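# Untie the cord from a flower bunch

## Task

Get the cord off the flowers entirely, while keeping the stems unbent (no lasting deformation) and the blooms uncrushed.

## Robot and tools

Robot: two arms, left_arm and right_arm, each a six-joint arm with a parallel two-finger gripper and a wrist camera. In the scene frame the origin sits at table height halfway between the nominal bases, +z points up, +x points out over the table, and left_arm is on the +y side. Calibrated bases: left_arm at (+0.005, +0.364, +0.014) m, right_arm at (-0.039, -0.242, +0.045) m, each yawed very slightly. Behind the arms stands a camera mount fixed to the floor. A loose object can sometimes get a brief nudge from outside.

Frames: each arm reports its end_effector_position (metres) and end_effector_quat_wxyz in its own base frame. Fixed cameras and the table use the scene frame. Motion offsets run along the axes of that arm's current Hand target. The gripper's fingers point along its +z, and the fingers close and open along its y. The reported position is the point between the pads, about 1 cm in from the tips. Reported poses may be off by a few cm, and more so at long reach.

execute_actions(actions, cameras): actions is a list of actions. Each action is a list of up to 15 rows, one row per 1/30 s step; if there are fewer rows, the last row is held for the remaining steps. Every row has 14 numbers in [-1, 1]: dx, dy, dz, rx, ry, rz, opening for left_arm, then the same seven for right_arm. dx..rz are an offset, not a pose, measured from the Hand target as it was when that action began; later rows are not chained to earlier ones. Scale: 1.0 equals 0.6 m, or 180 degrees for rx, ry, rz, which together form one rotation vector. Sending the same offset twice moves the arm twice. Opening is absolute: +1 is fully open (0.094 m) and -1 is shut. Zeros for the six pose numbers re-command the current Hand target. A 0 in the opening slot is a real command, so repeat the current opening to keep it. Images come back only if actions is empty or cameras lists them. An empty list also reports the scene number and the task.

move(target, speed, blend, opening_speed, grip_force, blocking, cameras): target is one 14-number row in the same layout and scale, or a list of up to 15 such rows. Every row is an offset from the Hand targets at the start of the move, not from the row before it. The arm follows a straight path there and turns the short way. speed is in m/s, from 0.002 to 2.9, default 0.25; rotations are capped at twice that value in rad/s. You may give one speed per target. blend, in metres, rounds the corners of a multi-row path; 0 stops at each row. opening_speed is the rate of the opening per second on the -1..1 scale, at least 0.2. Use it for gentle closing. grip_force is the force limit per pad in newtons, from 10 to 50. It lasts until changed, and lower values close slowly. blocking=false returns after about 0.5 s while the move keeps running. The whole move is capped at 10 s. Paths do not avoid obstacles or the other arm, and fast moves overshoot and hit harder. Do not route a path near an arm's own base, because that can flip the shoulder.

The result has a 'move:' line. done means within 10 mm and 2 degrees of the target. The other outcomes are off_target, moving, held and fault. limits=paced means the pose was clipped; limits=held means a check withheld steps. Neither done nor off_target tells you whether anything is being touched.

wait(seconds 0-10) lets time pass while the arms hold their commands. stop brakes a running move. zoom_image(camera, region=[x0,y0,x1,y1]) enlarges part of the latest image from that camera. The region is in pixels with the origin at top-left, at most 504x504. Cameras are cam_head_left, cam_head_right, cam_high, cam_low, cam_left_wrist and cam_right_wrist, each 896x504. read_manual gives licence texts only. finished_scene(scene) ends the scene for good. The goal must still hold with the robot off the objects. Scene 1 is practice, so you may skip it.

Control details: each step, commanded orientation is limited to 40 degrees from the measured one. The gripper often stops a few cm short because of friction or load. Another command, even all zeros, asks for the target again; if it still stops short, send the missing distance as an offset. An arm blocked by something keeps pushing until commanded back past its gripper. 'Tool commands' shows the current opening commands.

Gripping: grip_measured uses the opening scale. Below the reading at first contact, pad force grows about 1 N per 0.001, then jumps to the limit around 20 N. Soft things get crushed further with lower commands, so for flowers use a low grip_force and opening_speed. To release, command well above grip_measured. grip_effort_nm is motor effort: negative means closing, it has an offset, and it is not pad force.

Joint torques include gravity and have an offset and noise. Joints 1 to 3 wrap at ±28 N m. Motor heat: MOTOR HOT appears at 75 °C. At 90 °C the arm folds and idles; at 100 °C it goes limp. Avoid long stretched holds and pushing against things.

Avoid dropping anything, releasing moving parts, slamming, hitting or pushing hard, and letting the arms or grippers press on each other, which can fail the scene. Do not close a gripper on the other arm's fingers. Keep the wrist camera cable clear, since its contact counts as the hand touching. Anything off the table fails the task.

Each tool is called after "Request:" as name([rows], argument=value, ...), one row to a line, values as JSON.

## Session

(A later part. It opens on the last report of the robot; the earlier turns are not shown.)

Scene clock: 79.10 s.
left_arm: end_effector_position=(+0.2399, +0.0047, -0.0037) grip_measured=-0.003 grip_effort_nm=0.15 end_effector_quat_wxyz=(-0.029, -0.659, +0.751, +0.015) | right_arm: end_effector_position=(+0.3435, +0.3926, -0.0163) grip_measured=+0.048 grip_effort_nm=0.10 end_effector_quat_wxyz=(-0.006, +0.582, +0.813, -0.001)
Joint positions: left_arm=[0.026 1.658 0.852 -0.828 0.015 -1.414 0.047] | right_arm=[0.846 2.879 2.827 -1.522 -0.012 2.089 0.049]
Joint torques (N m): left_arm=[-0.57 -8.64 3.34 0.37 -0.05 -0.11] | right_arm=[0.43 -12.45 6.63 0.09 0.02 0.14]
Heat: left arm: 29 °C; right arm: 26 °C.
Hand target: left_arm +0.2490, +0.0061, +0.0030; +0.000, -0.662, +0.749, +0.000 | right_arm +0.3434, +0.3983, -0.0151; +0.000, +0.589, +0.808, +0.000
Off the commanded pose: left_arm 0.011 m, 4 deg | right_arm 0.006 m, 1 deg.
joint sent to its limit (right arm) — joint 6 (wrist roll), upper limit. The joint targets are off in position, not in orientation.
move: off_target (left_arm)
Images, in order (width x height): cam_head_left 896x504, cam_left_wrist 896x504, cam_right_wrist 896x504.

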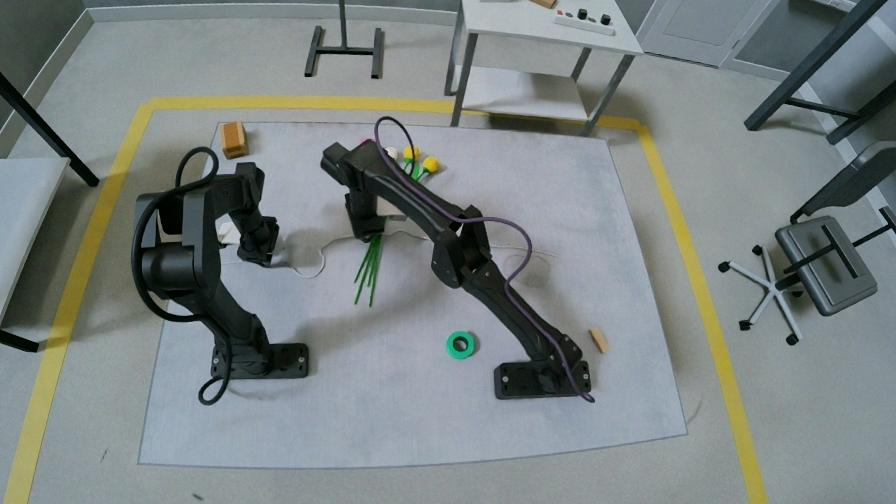

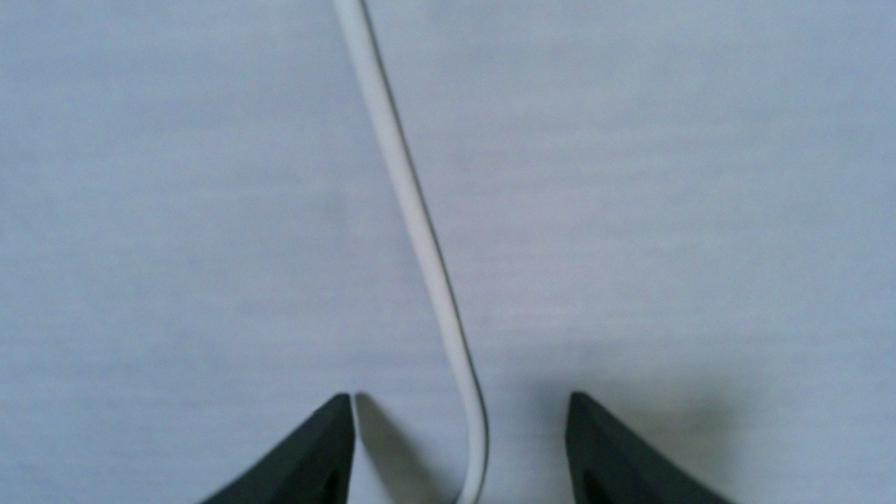

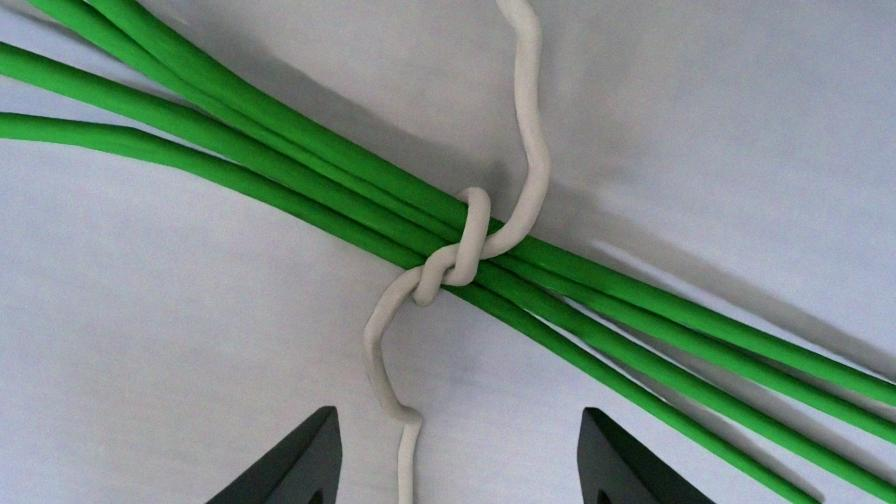

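Request:
move([
  [0,-0.01,0.02,0,0,0,0,0.03,0.01,0.025,0,0,0,0.05],
  [0,-0.01,0.02,0,0,0,-1,0.03,0.01,0.025,0,0,0,0.05],
], speed=0.06, cameras=["cam_left_wrist","cam_right_wrist"])

Scene clock: 81.77 s.
left_arm: end_effector_position=(+0.2529, +0.0050, -0.0042) grip_measured=-0.991 grip_effort_nm=-0.48 end_effector_quat_wxyz=(-0.009, -0.661, +0.750, -0.002) | right_arm: end_effector_position=(+0.3357, +0.4107, -0.0326) grip_measured=+0.048 grip_effort_nm=0.10 end_effector_quat_wxyz=(-0.005, +0.568, +0.823, +0.009)
Joint positions: left_arm=[0.026 1.658 0.852 -0.776 0.015 -1.419 0] | right_arm=[0.88 2.911 2.827 -1.468 -0.012 2.089 0.049]
Joint torques (N m): left_arm=[-0.47 -5.15 3 0.46 -0.06 -0.11] | right_arm=[0.27 -12.33 7.46 0.24 -0.04 0.14]
Heat: left arm: 29 °C; right arm: 26 °C.
Hand target: left_arm +0.2550, +0.0053, -0.0089; +0.000, -0.662, +0.749, +0.000 | right_arm +0.3436, +0.4173, -0.0301; +0.000, +0.589, +0.808, +0.000
Off the commanded pose: left_arm 0.005 m, 1 deg | right_arm 0.011 m, 3 deg.
elbow stopped short (right arm): the move would have taken joint 3 (elbow) straighter than the controller allows.
joint sent to its limit (right arm) — joint 6 (wrist roll), upper limit. The joint targets are off in position and orientation.
move: off_target (right_arm)
Images, in order (width x height): cam_left_wrist 896x504, cam_right_wrist 896x504.

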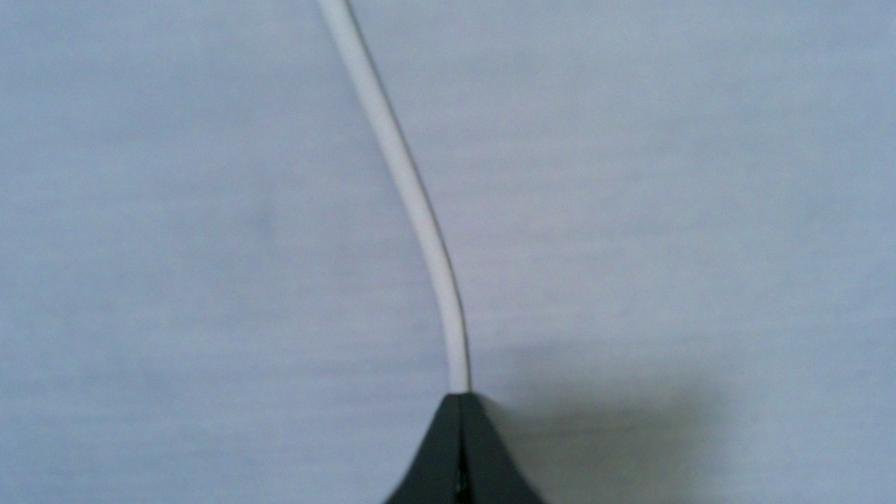

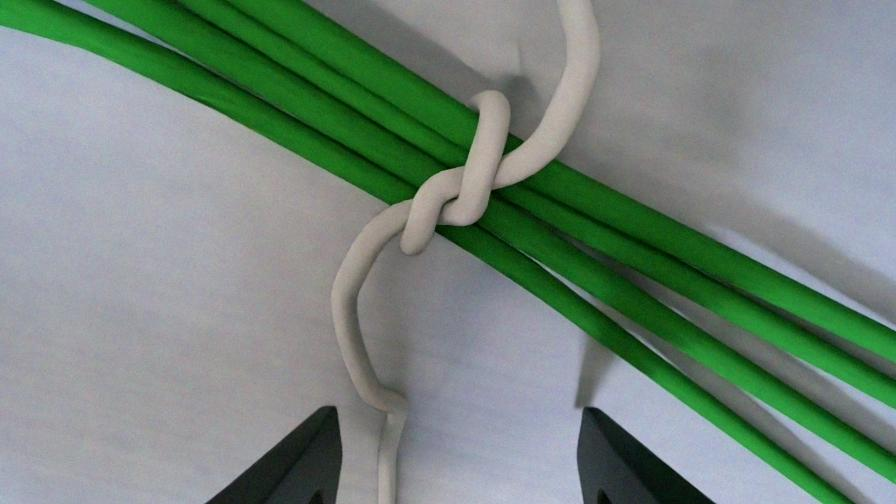

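Request:
move([
  [0,0,0.0,0,0,0,-0.2,0,0,0.008,0,0,0,0.05],
  [0,0,0.0135,0,0,0,-0.2,0,0,0.008,0,0,0,0.05],
  [0,0,0.0135,0,0,0,-1,0,0,0.008,0,0,0,0.05],
], speed=0.06, cameras=["cam_left_wrist","cam_right_wrist"])

Scene clock: 85.13 s.
left_arm: end_effector_position=(+0.2505, +0.0050, -0.0082) grip_measured=-0.956 grip_effort_nm=-1.03 end_effector_quat_wxyz=(-0.011, -0.661, +0.750, -0.001) | right_arm: end_effector_position=(+0.3365, +0.4117, -0.0372) grip_measured=+0.048 grip_effort_nm=0.10 end_effector_quat_wxyz=(-0.005, +0.568, +0.823, +0.010)
Joint positions: left_arm=[0.026 1.663 0.838 -0.762 0.015 -1.419 0.002] | right_arm=[0.88 2.92 2.827 -1.458 -0.012 2.089 0.049]
Joint torques (N m): left_arm=[-0.54 -4.14 2.74 0.65 -0.05 -0.1] | right_arm=[0.25 -12.38 7.46 0.21 -0.04 0.17]
Heat: left arm: 29 °C; right arm: 27 °C.
Hand target: left_arm +0.2550, +0.0053, -0.0170; +0.000, -0.662, +0.749, +0.000 | right_arm +0.3436, +0.4173, -0.0349; +0.000, +0.589, +0.808, +0.000
Off the commanded pose: left_arm 0.010 m, 1 deg | right_arm 0.009 m, 3 deg.
elbow stopped short (right arm): the move would have taken joint 3 (elbow) straighter than the controller allows.
joint sent to its limit (right arm) — joint 6 (wrist roll), upper limit. The joint targets are off in position and orientation.
move: off_target (right_arm)
Images, in order (width x height): cam_left_wrist 896x504, cam_right_wrist 896x504.

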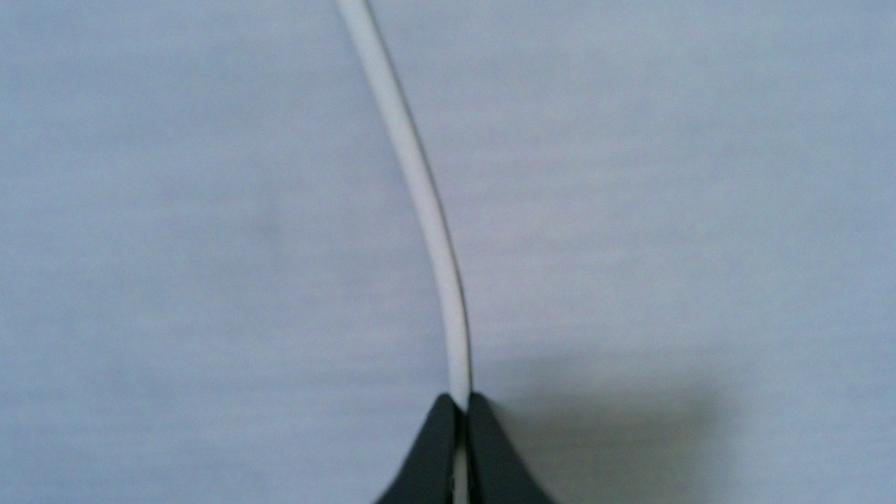

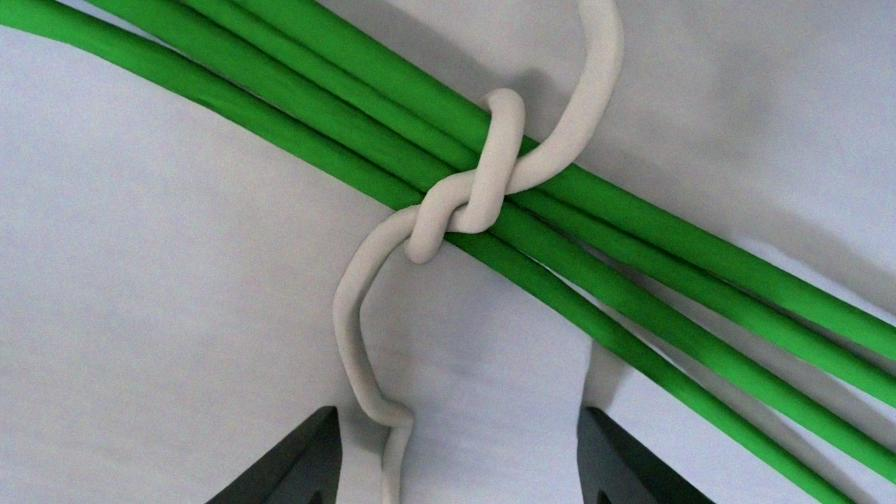

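Request:
move(target=[-0.182,0.022,-0.042,0,0,0,-1,0,0,0,0,0,0,0.05], speed=0.08, cameras=["cam_head_left","cam_right_wrist"])

Scene clock: 87.87 s.
left_arm: end_effector_position=(+0.2511, +0.1095, +0.0027) grip_measured=-0.956 grip_effort_nm=-1.03 end_effector_quat_wxyz=(-0.002, -0.663, +0.748, -0.011) | right_arm: end_effector_position=(+0.3365, +0.4117, -0.0372) grip_measured=+0.048 grip_effort_nm=0.10 end_effector_quat_wxyz=(-0.005, +0.568, +0.823, +0.010)
Joint positions: left_arm=[0.422 1.706 0.938 -0.8 0.022 -1.029 0.002] | right_arm=[0.88 2.92 2.827 -1.458 -0.012 2.089 0.049]
Joint torques (N m): left_arm=[0.32 -5.37 8.36 -0.06 -0.11 0.04] | right_arm=[0.28 -12.29 7.62 0.21 -0.03 0.16]
Heat: left arm: 29 °C; right arm: 27 °C.
Hand target: left_arm +0.2553, +0.1153, +0.0081; +0.000, -0.662, +0.749, +0.000 | right_arm +0.3436, +0.4173, -0.0349; +0.000, +0.589, +0.808, +0.000
Off the commanded pose: left_arm 0.009 m, 1 deg | right_arm 0.009 m, 3 deg.
elbow stopped short (right arm): the move would have taken joint 3 (elbow) straighter than the controller allows.
joint sent to its limit (right arm) — joint 6 (wrist roll), upper limit. The joint targets are off in position and orientation.
move: off_target (right_arm)
Images, in order (width x height): cam_head_left 896x504, cam_right_wrist 896x504.

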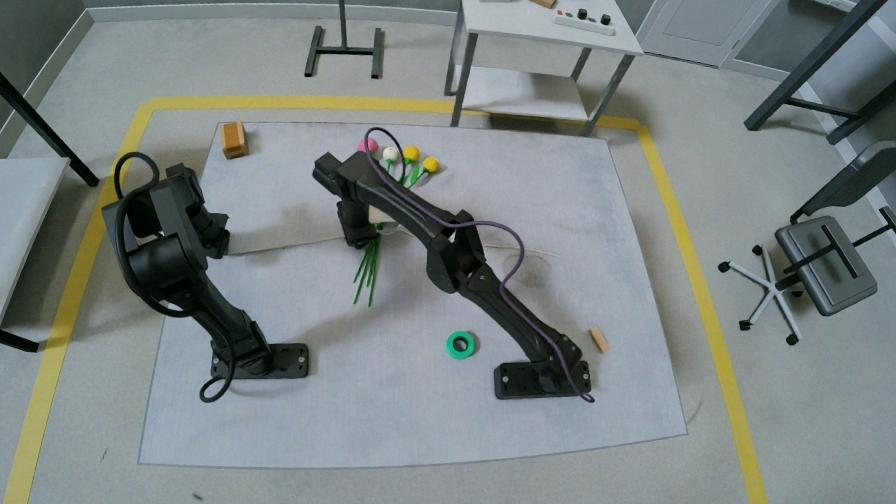

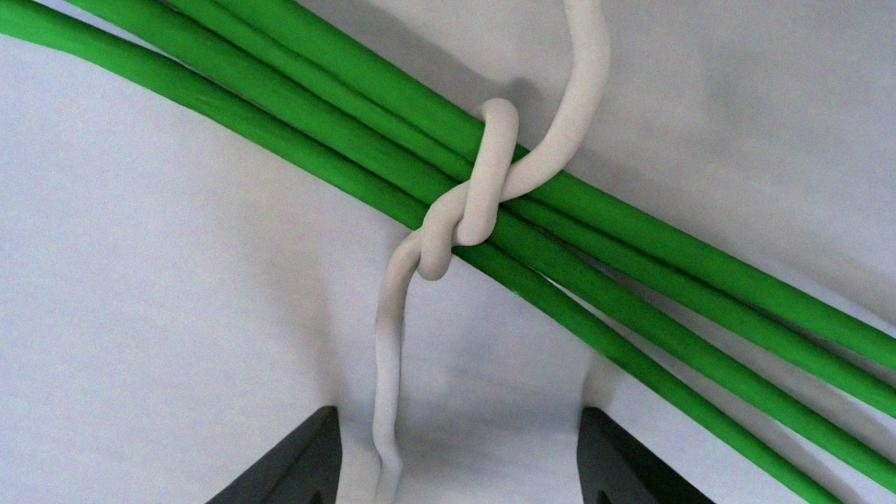

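Now taut. Continue 5 cm.

Request:
move(target=[-0.09,0.01,-0.01,0,0,0,-1,0,0,0,0,0,0,0.05], speed=0.06, cameras=["cam_head_left","cam_right_wrist"])

Scene clock: 89.97 s.
left_arm: end_effector_position=(+0.2534, +0.1583, +0.0083) grip_measured=-0.956 grip_effort_nm=-1.03 end_effector_quat_wxyz=(-0.004, -0.661, +0.750, -0.011) | right_arm: end_effector_position=(+0.3376, +0.4153, -0.0371) grip_measured=+0.048 grip_effort_nm=0.10 end_effector_quat_wxyz=(-0.006, +0.569, +0.822, +0.017)
Joint positions: left_arm=[0.569 1.789 1.064 -0.851 0.024 -0.876 0.002] | right_arm=[0.881 2.92 2.827 -1.444 -0.015 2.092 0.049]
Joint torques (N m): left_arm=[0.54 -5.97 8.76 -0.02 -0.13 0.03] | right_arm=[0.24 -12.33 7.61 0.1 -0.02 0.12]
Heat: left arm: 29 °C; right arm: 27 °C.
Hand target: left_arm +0.2559, +0.1697, +0.0141; +0.000, -0.662, +0.749, +0.000 | right_arm +0.3436, +0.4173, -0.0349; +0.000, +0.589, +0.808, +0.000
Off the commanded pose: left_arm 0.013 m, 1 deg | right_arm 0.007 m, 4 deg.
elbow stopped short (right arm): the move would have taken joint 3 (elbow) straighter than the controller allows.
joint sent to its limit (right arm) — joint 6 (wrist roll), upper limit. The joint targets are off in position and orientation.
move: off_target (left_arm, right_arm)
Images, in order (width x height): cam_head_left 896x504, cam_right_wrist 896x504.

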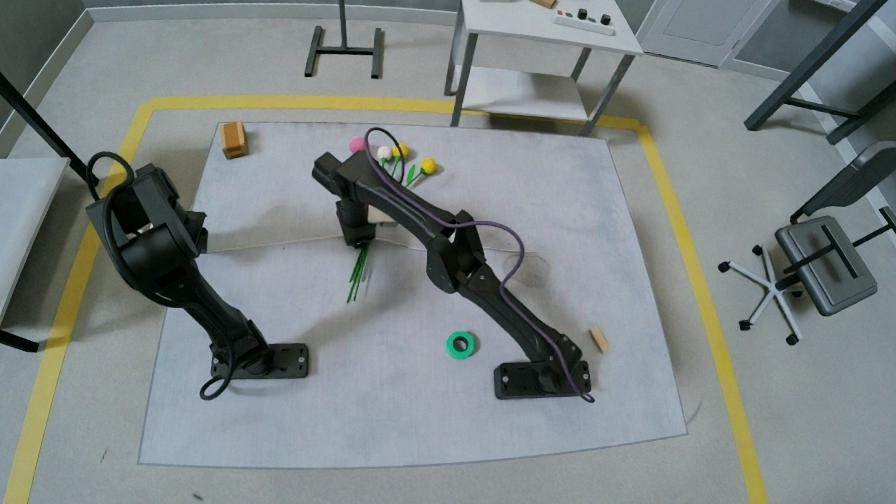

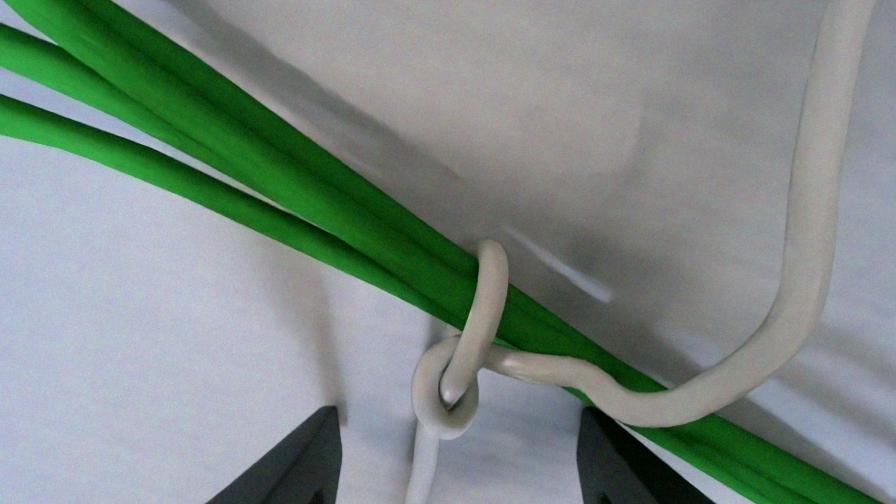

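Request:
move(target=[-0.06,0.007,0,0,0,0,-1,0,0,0,0,0,0,0.05], speed=0.04, cameras=["cam_head_left","cam_right_wrist"])

Request:
zoom_image(camera="cam_head_left", region=[320, 120, 580, 310])

Scene clock: 92.10 s.
left_arm: end_effector_position=(+0.2534, +0.1924, +0.0082) grip_measured=-0.956 grip_effort_nm=-1.03 end_effector_quat_wxyz=(-0.007, -0.661, +0.751, -0.012) | right_arm: end_effector_position=(+0.3382, +0.4163, -0.0371) grip_measured=+0.048 grip_effort_nm=0.10 end_effector_quat_wxyz=(-0.007, +0.569, +0.822, +0.019)
Joint positions: left_arm=[0.66 1.862 1.159 -0.88 0.024 -0.784 0.002] | right_arm=[0.881 2.92 2.827 -1.439 -0.017 2.092 0.049]
Joint torques (N m): left_arm=[0.68 -6.68 9.03 -0.01 -0.13 0.04] | right_arm=[0.14 -12.31 7.53 0.09 0 0.12]
Heat: left arm: 30 °C; right arm: 27 °C.
Hand target: left_arm +0.2562, +0.2059, +0.0141; +0.000, -0.662, +0.749, +0.000 | right_arm +0.3436, +0.4173, -0.0349; +0.000, +0.589, +0.808, +0.000
Off the commanded pose: left_arm 0.015 m, 2 deg | right_arm 0.006 m, 4 deg.
elbow stopped short (right arm): the move would have taken joint 3 (elbow) straighter than the controller allows.
joint sent to its limit (right arm) — joint 6 (wrist roll), upper limit. The joint targets are off in position and orientation.
move: off_target (left_arm, right_arm)
Images, in order (width x height): cam_head_left 896x504, cam_right_wrist 896x504.

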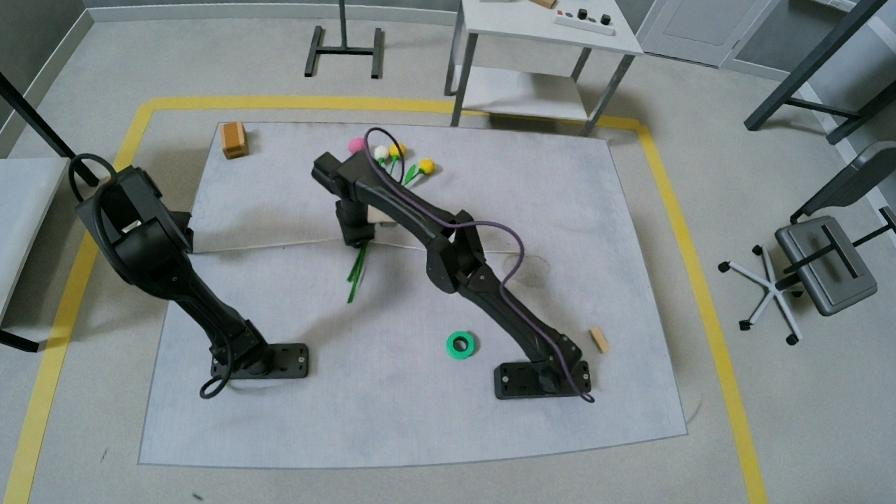

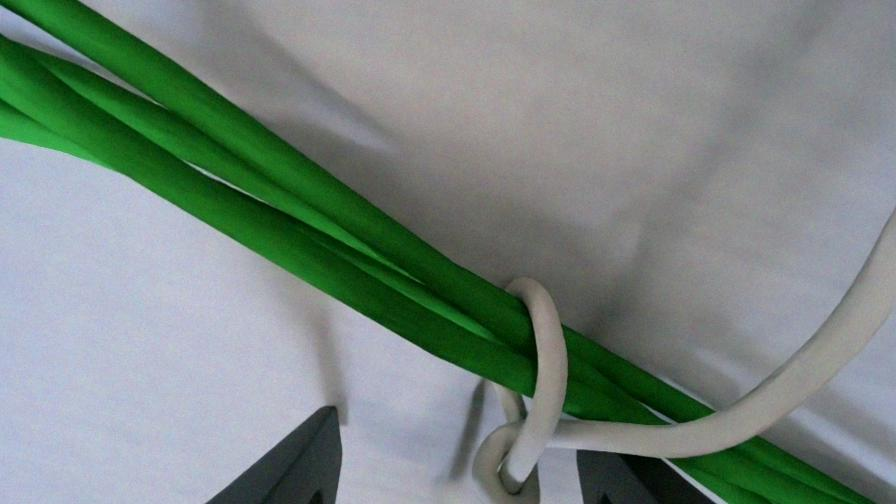

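Scaled by 1.938 from the camera's 896x504 image, which has a finer 1280x720 frame.

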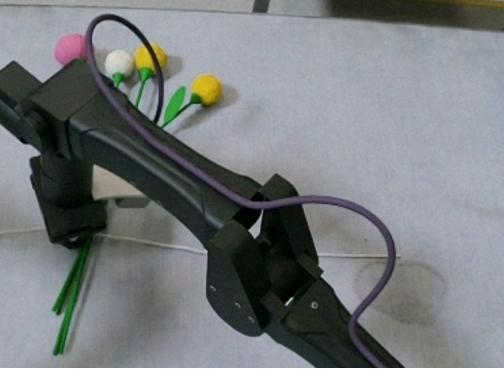

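Request:
move(target=[0,0,0,0,0,0,-1,-0.095,-0.031,0,0,0,0,0.05], speed=0.04, cameras=["cam_head_left","cam_right_wrist"])

Request:
zoom_image(camera="cam_head_left", region=[320, 120, 580, 310])

Scene clock: 95.20 s.
left_arm: end_effector_position=(+0.2519, +0.1913, +0.0083) grip_measured=-0.956 grip_effort_nm=-1.03 end_effector_quat_wxyz=(-0.011, -0.661, +0.751, -0.011) | right_arm: end_effector_position=(+0.3376, +0.3766, -0.0395) grip_measured=+0.048 grip_effort_nm=0.10 end_effector_quat_wxyz=(-0.015, +0.586, +0.810, +0.015)
Joint positions: left_arm=[0.66 1.862 1.159 -0.888 0.024 -0.784 0.002] | right_arm=[0.826 2.629 2.241 -1.157 -0.034 2.078 0.049]
Joint torques (N m): left_arm=[0.7 -6.63 8.99 0.04 -0.14 0.03] | right_arm=[-1.43 -14.71 2.47 -0.04 0.28 -0.13]
Heat: left arm: 30 °C; right arm: 28 °C.
Hand target: left_arm +0.2562, +0.2059, +0.0141; +0.000, -0.662, +0.749, +0.000 | right_arm +0.3433, +0.3573, -0.0349; +0.000, +0.589, +0.808, +0.000
Off the commanded pose: left_arm 0.016 m, 2 deg | right_arm 0.021 m, 2 deg.
move: off_target (left_arm, right_arm)
Images, in order (width x height): cam_head_left 896x504, cam_right_wrist 896x504.

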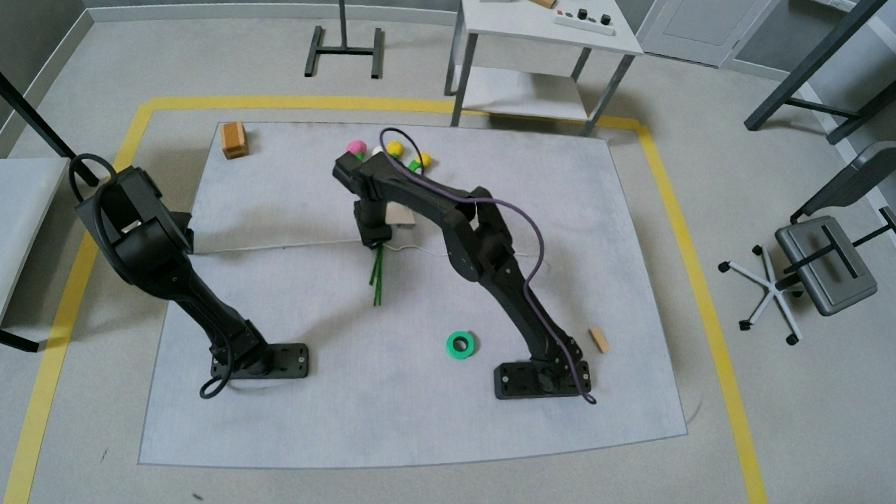

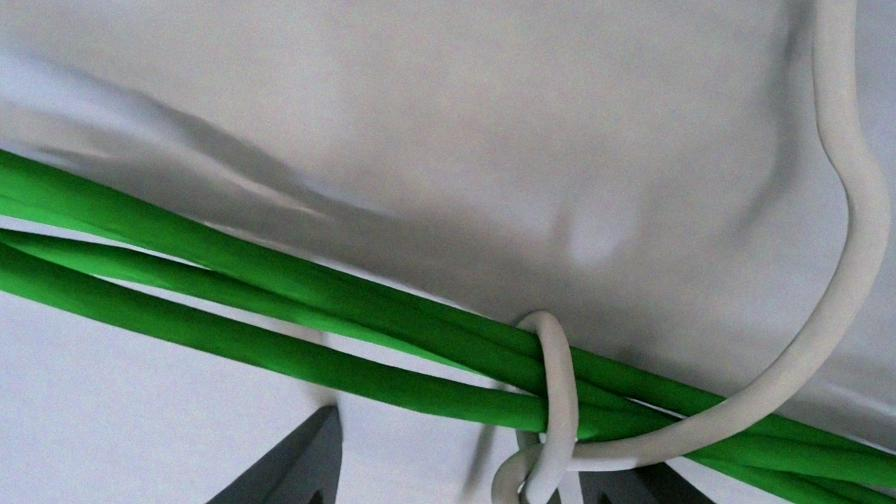

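Scaled by 1.938 from the camera's 896x504 image, which has a finer 1280x720 frame.

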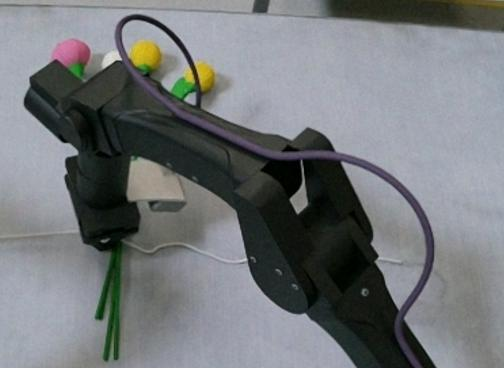

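Request:
move(target=[0,0,0,0,0,0,-1,-0.13,-0.042,0.0,0,0,0.03,0.05], speed=0.05, cameras=["cam_head_left","cam_right_wrist","cam_low"])

Request:
zoom_image(camera="cam_head_left", region=[320, 120, 580, 310])

Scene clock: 97.97 s.
left_arm: end_effector_position=(+0.2513, +0.1898, +0.0087) grip_measured=-0.956 grip_effort_nm=-1.03 end_effector_quat_wxyz=(-0.014, -0.660, +0.751, -0.013) | right_arm: end_effector_position=(+0.3399, +0.2949, -0.0395) grip_measured=+0.048 grip_effort_nm=0.10 end_effector_quat_wxyz=(-0.017, +0.618, +0.786, +0.013)
Joint positions: left_arm=[0.66 1.862 1.16 -0.895 0.028 -0.78 0.002] | right_arm=[0.697 2.374 1.765 -0.942 -0.038 2.031 0.049]
Joint torques (N m): left_arm=[0.72 -6.65 8.98 0.11 -0.17 0.03] | right_arm=[-1.5 -13.26 2.32 -0.06 0.31 -0.08]
Heat: left arm: 30 °C; right arm: 29 °C.
Hand target: left_arm +0.2562, +0.2059, +0.0141; +0.000, -0.662, +0.749, +0.000 | right_arm +0.3432, +0.2753, -0.0349; +0.000, +0.627, +0.779, +0.000
Off the commanded pose: left_arm 0.018 m, 2 deg | right_arm 0.020 m, 3 deg.
move: off_target (left_arm, right_arm)
Images, in order (width x height): cam_head_left 896x504, cam_low 896x504, cam_right_wrist 896x504.

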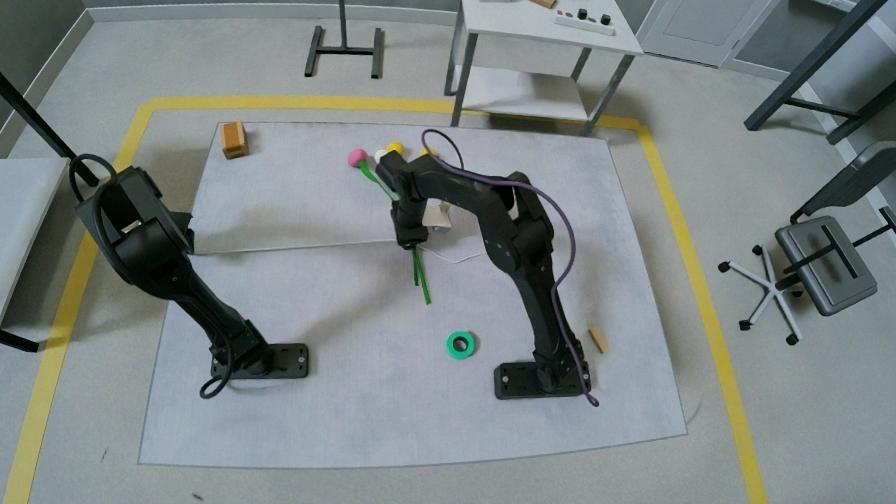

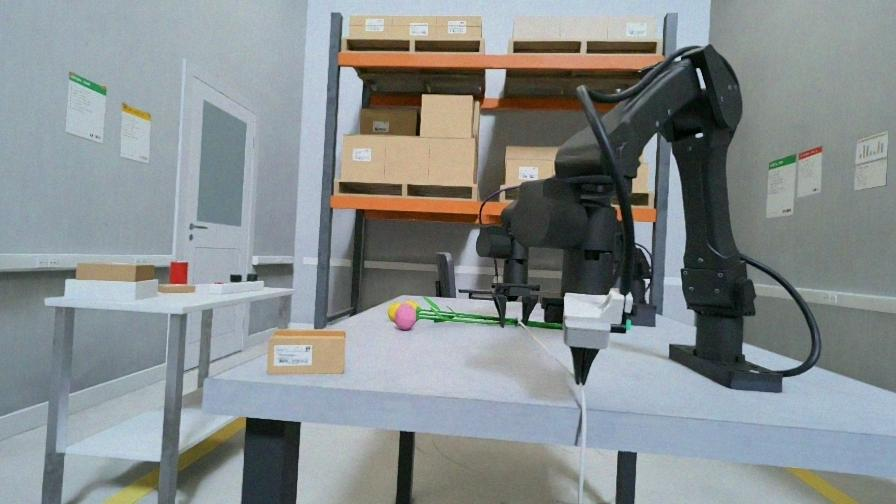

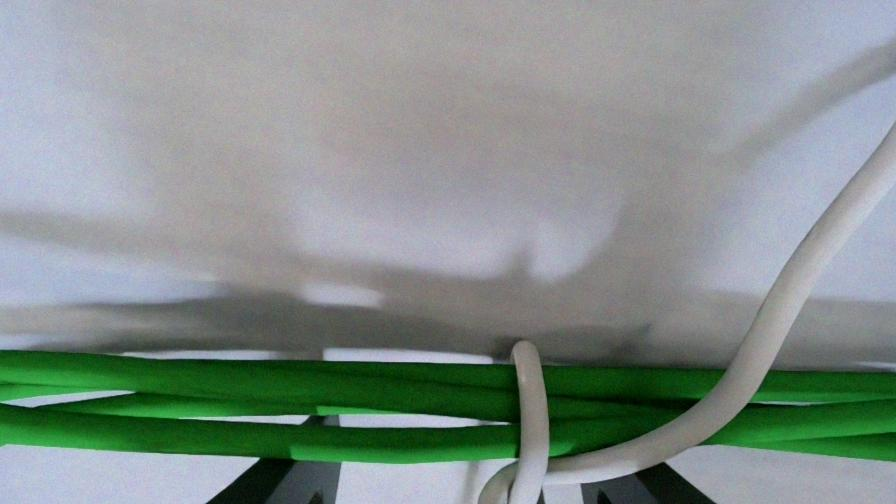

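Scaled by 1.938 from the camera's 896x504 image, which has a finer 1280x720 frame.

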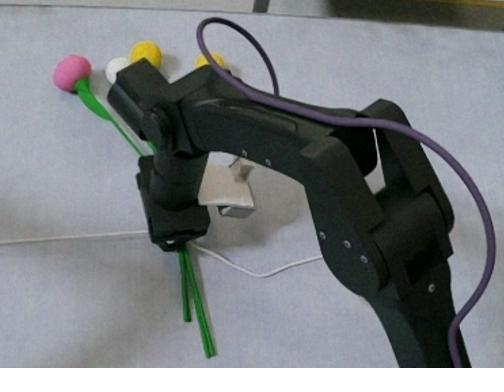

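Request:
move(target=[0,0,0,0,0,0,-1,-0.228,-0.05,0.0,0,0,0.03,0.05], speed=0.06, cameras=["cam_head_left","cam_right_wrist","cam_low"])

Request:
zoom_image(camera="cam_head_left", region=[320, 120, 580, 310])

Scene clock: 101.43 s.
left_arm: end_effector_position=(+0.2513, +0.1894, +0.0091) grip_measured=-0.956 grip_effort_nm=-1.03 end_effector_quat_wxyz=(-0.015, -0.658, +0.753, -0.014) | right_arm: end_effector_position=(+0.3418, +0.1504, -0.0395) grip_measured=+0.048 grip_effort_nm=0.10 end_effector_quat_wxyz=(-0.019, +0.654, +0.756, +0.008)
Joint positions: left_arm=[0.66 1.862 1.162 -0.898 0.03 -0.776 0.002] | right_arm=[0.392 2.127 1.337 -0.784 -0.041 1.819 0.049]
Joint torques (N m): left_arm=[0.65 -6.61 8.81 0.12 -0.21 0.03] | right_arm=[-1.13 -11.1 2.33 0.05 0.37 -0.02]
Heat: left arm: 30 °C; right arm: 29 °C.
Hand target: left_arm +0.2562, +0.2059, +0.0141; +0.000, -0.662, +0.749, +0.000 | right_arm +0.3433, +0.1353, -0.0349; +0.000, +0.663, +0.749, +0.000
Off the commanded pose: left_arm 0.018 m, 2 deg | right_arm 0.016 m, 3 deg.
move: off_target (left_arm, right_arm)
Images, in order (width x height): cam_head_left 896x504, cam_low 896x504, cam_right_wrist 896x504.

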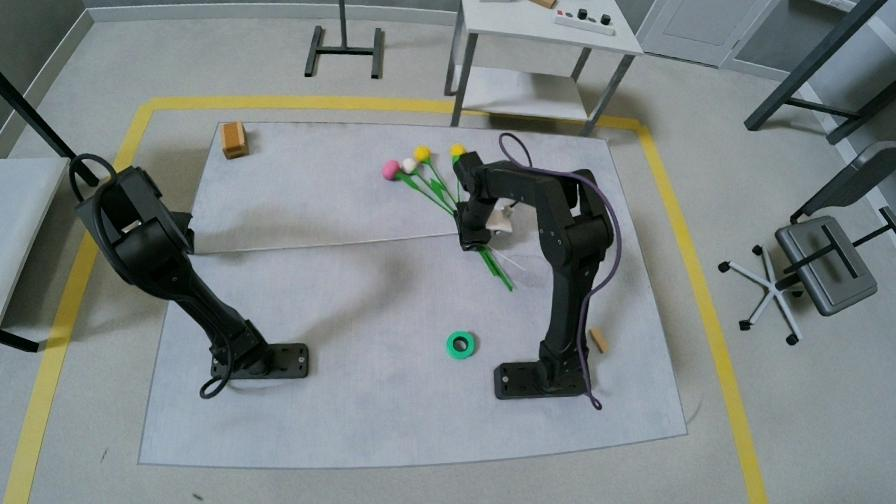

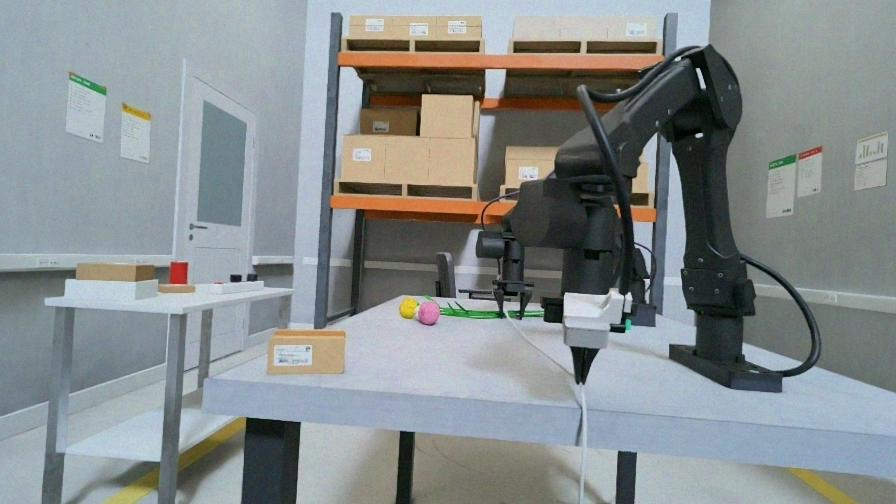

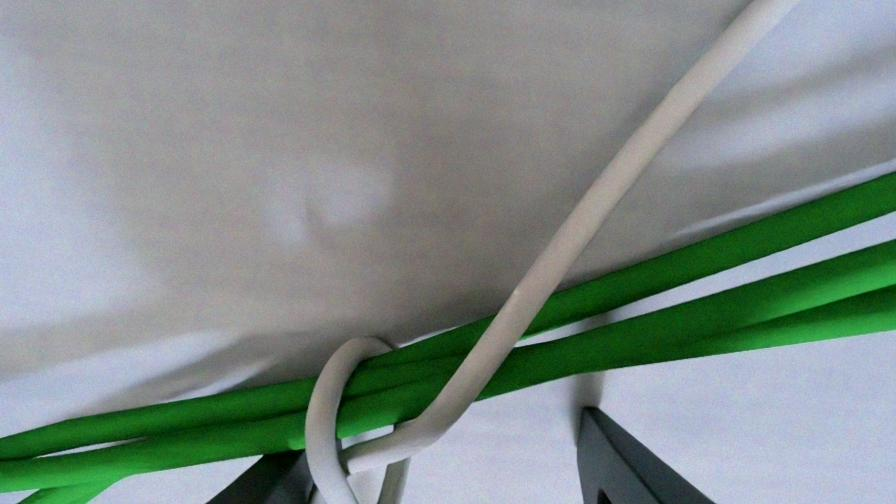

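Scaled by 1.938 from the camera's 896x504 image, which has a finer 1280x720 frame.

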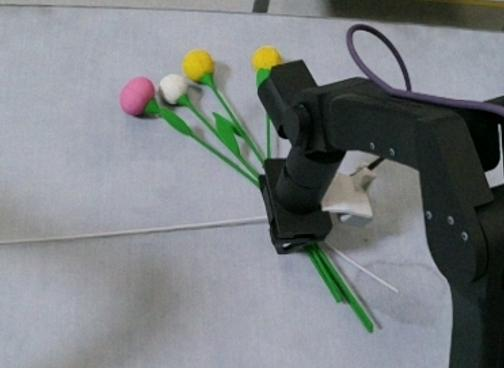

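Request:
move(target=[0,0,0,0,0,0,-1,-0.2,-0.024,0.0,0,0,0.03,0.05], speed=0.06, cameras=["cam_head_left","cam_right_wrist","cam_low"])

Request:
zoom_image(camera="cam_head_left", region=[320, 120, 580, 310])

Scene clock: 104.83 s.
left_arm: end_effector_position=(+0.2473, +0.1773, +0.0095) grip_measured=-0.956 grip_effort_nm=-1.03 end_effector_quat_wxyz=(-0.037, -0.658, +0.752, -0.031) | right_arm: end_effector_position=(+0.3423, +0.0395, -0.0393) grip_measured=+0.048 grip_effort_nm=0.10 end_effector_quat_wxyz=(-0.036, +0.683, +0.729, +0.021)
Joint positions: left_arm=[0.658 1.864 1.162 -0.94 0.067 -0.777 0.002] | right_arm=[0.07 2.048 1.207 -0.749 -0.081 1.574 0.049]
Joint torques (N m): left_arm=[0.76 -6.86 8.77 0.43 -0.53 -0.01] | right_arm=[-2.25 -10.41 2.36 0.11 0.76 0.05]
Heat: left arm: 30 °C; right arm: 29 °C.
Hand target: left_arm +0.2562, +0.2059, +0.0141; +0.000, -0.662, +0.749, +0.000 | right_arm +0.3436, +0.0144, -0.0349; +0.000, +0.697, +0.717, +0.000
Off the commanded pose: left_arm 0.030 m, 6 deg | right_arm 0.026 m, 5 deg.
move: off_target (left_arm, right_arm)
Images, in order (width x height): cam_head_left 896x504, cam_low 896x504, cam_right_wrist 896x504.

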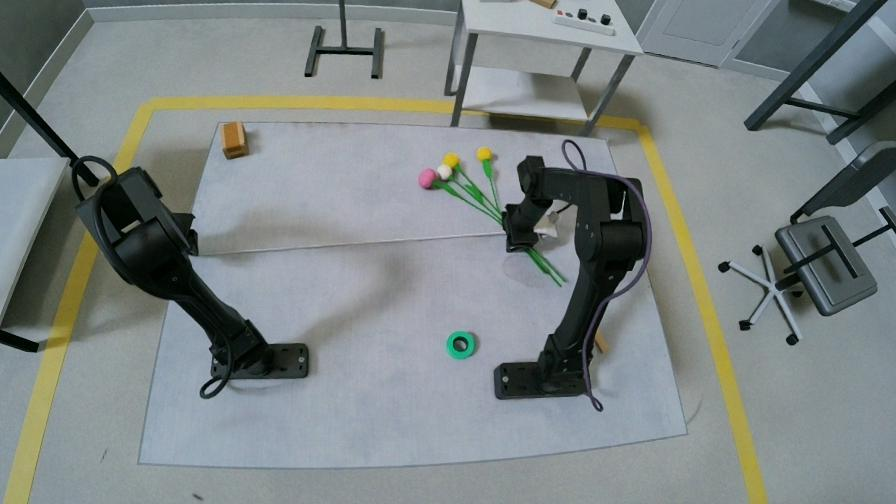

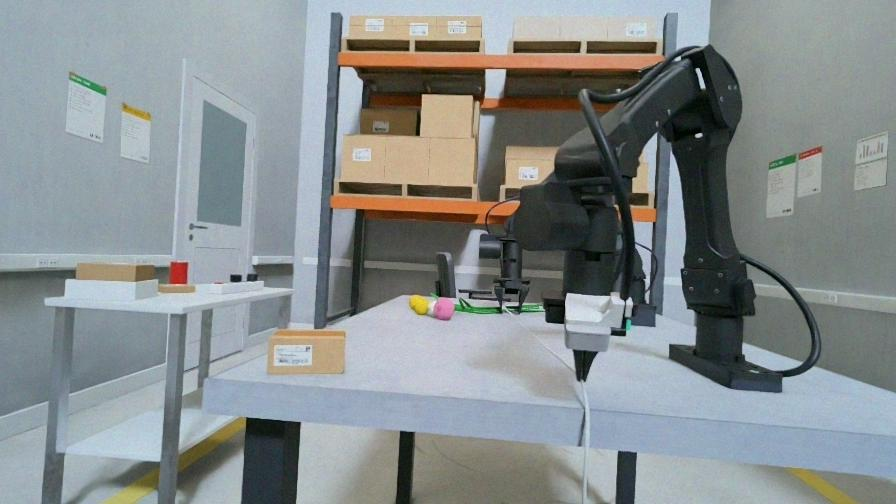

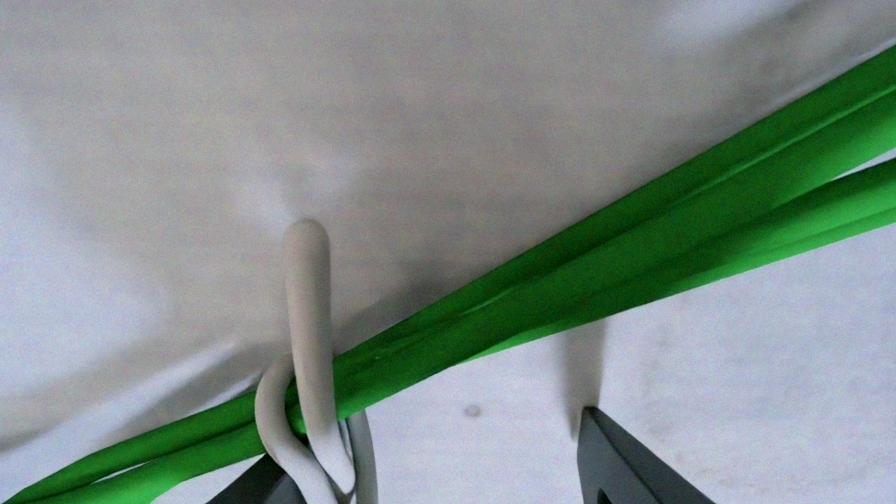

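Scaled by 1.938 from the camera's 896x504 image, which has a finer 1280x720 frame.

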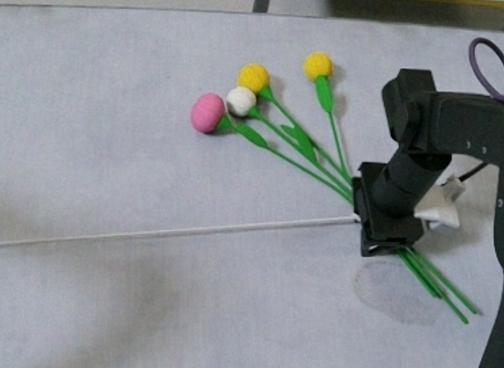

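Request:
move(target=[0,0,0,0,0,0,-1,-0.07,-0.0,0.0,0,0,0.0,0.05], speed=0.05, cameras=["cam_head_left","cam_right_wrist"])

Request:
zoom_image(camera="cam_head_left", region=[320, 120, 580, 310])

Scene clock: 106.80 s.
left_arm: end_effector_position=(+0.2456, +0.1795, +0.0093) grip_measured=-0.956 grip_effort_nm=-1.03 end_effector_quat_wxyz=(-0.037, -0.658, +0.752, -0.024) | right_arm: end_effector_position=(+0.3446, -0.0045, -0.0394) grip_measured=+0.048 grip_effort_nm=0.09 end_effector_quat_wxyz=(-0.033, +0.688, +0.725, +0.024)
Joint positions: left_arm=[0.658 1.864 1.162 -0.94 0.051 -0.777 0.002] | right_arm=[-0.058 2.048 1.207 -0.749 -0.08 1.46 0.049]
Joint torques (N m): left_arm=[0.7 -6.84 8.72 0.43 -0.39 0] | right_arm=[-1.69 -9.89 3.1 0.07 0.74 -0.04]
Heat: left arm: 30 °C; right arm: 29 °C.
Hand target: left_arm +0.2562, +0.2059, +0.0141; +0.000, -0.662, +0.749, +0.000 | right_arm +0.3448, -0.0276, -0.0349; +0.000, +0.697, +0.717, +0.000
Off the commanded pose: left_arm 0.029 m, 5 deg | right_arm 0.023 m, 5 deg.
move: off_target (left_arm, right_arm)
Images, in order (width x height): cam_head_left 896x504, cam_right_wrist 896x504.

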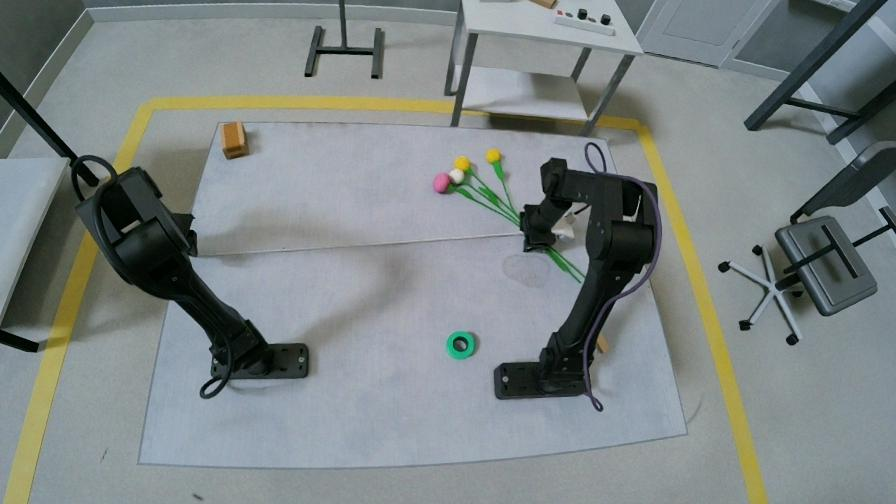

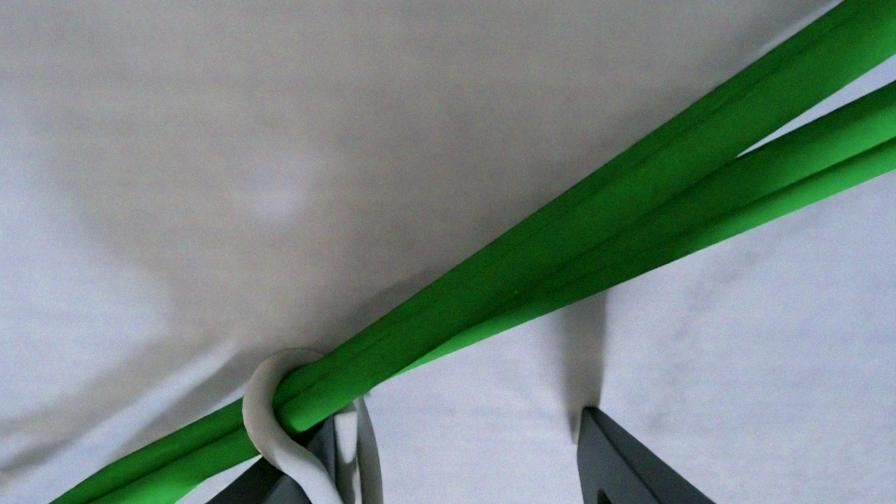

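Scaled by 1.938 from the camera's 896x504 image, which has a finer 1280x720 frame.

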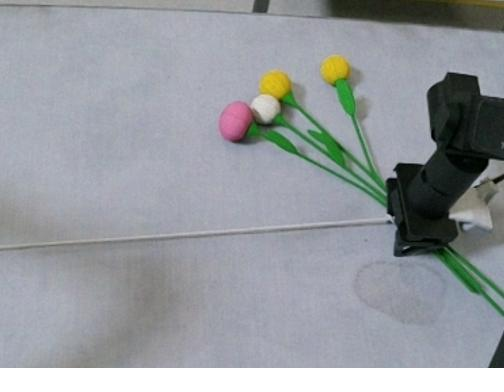

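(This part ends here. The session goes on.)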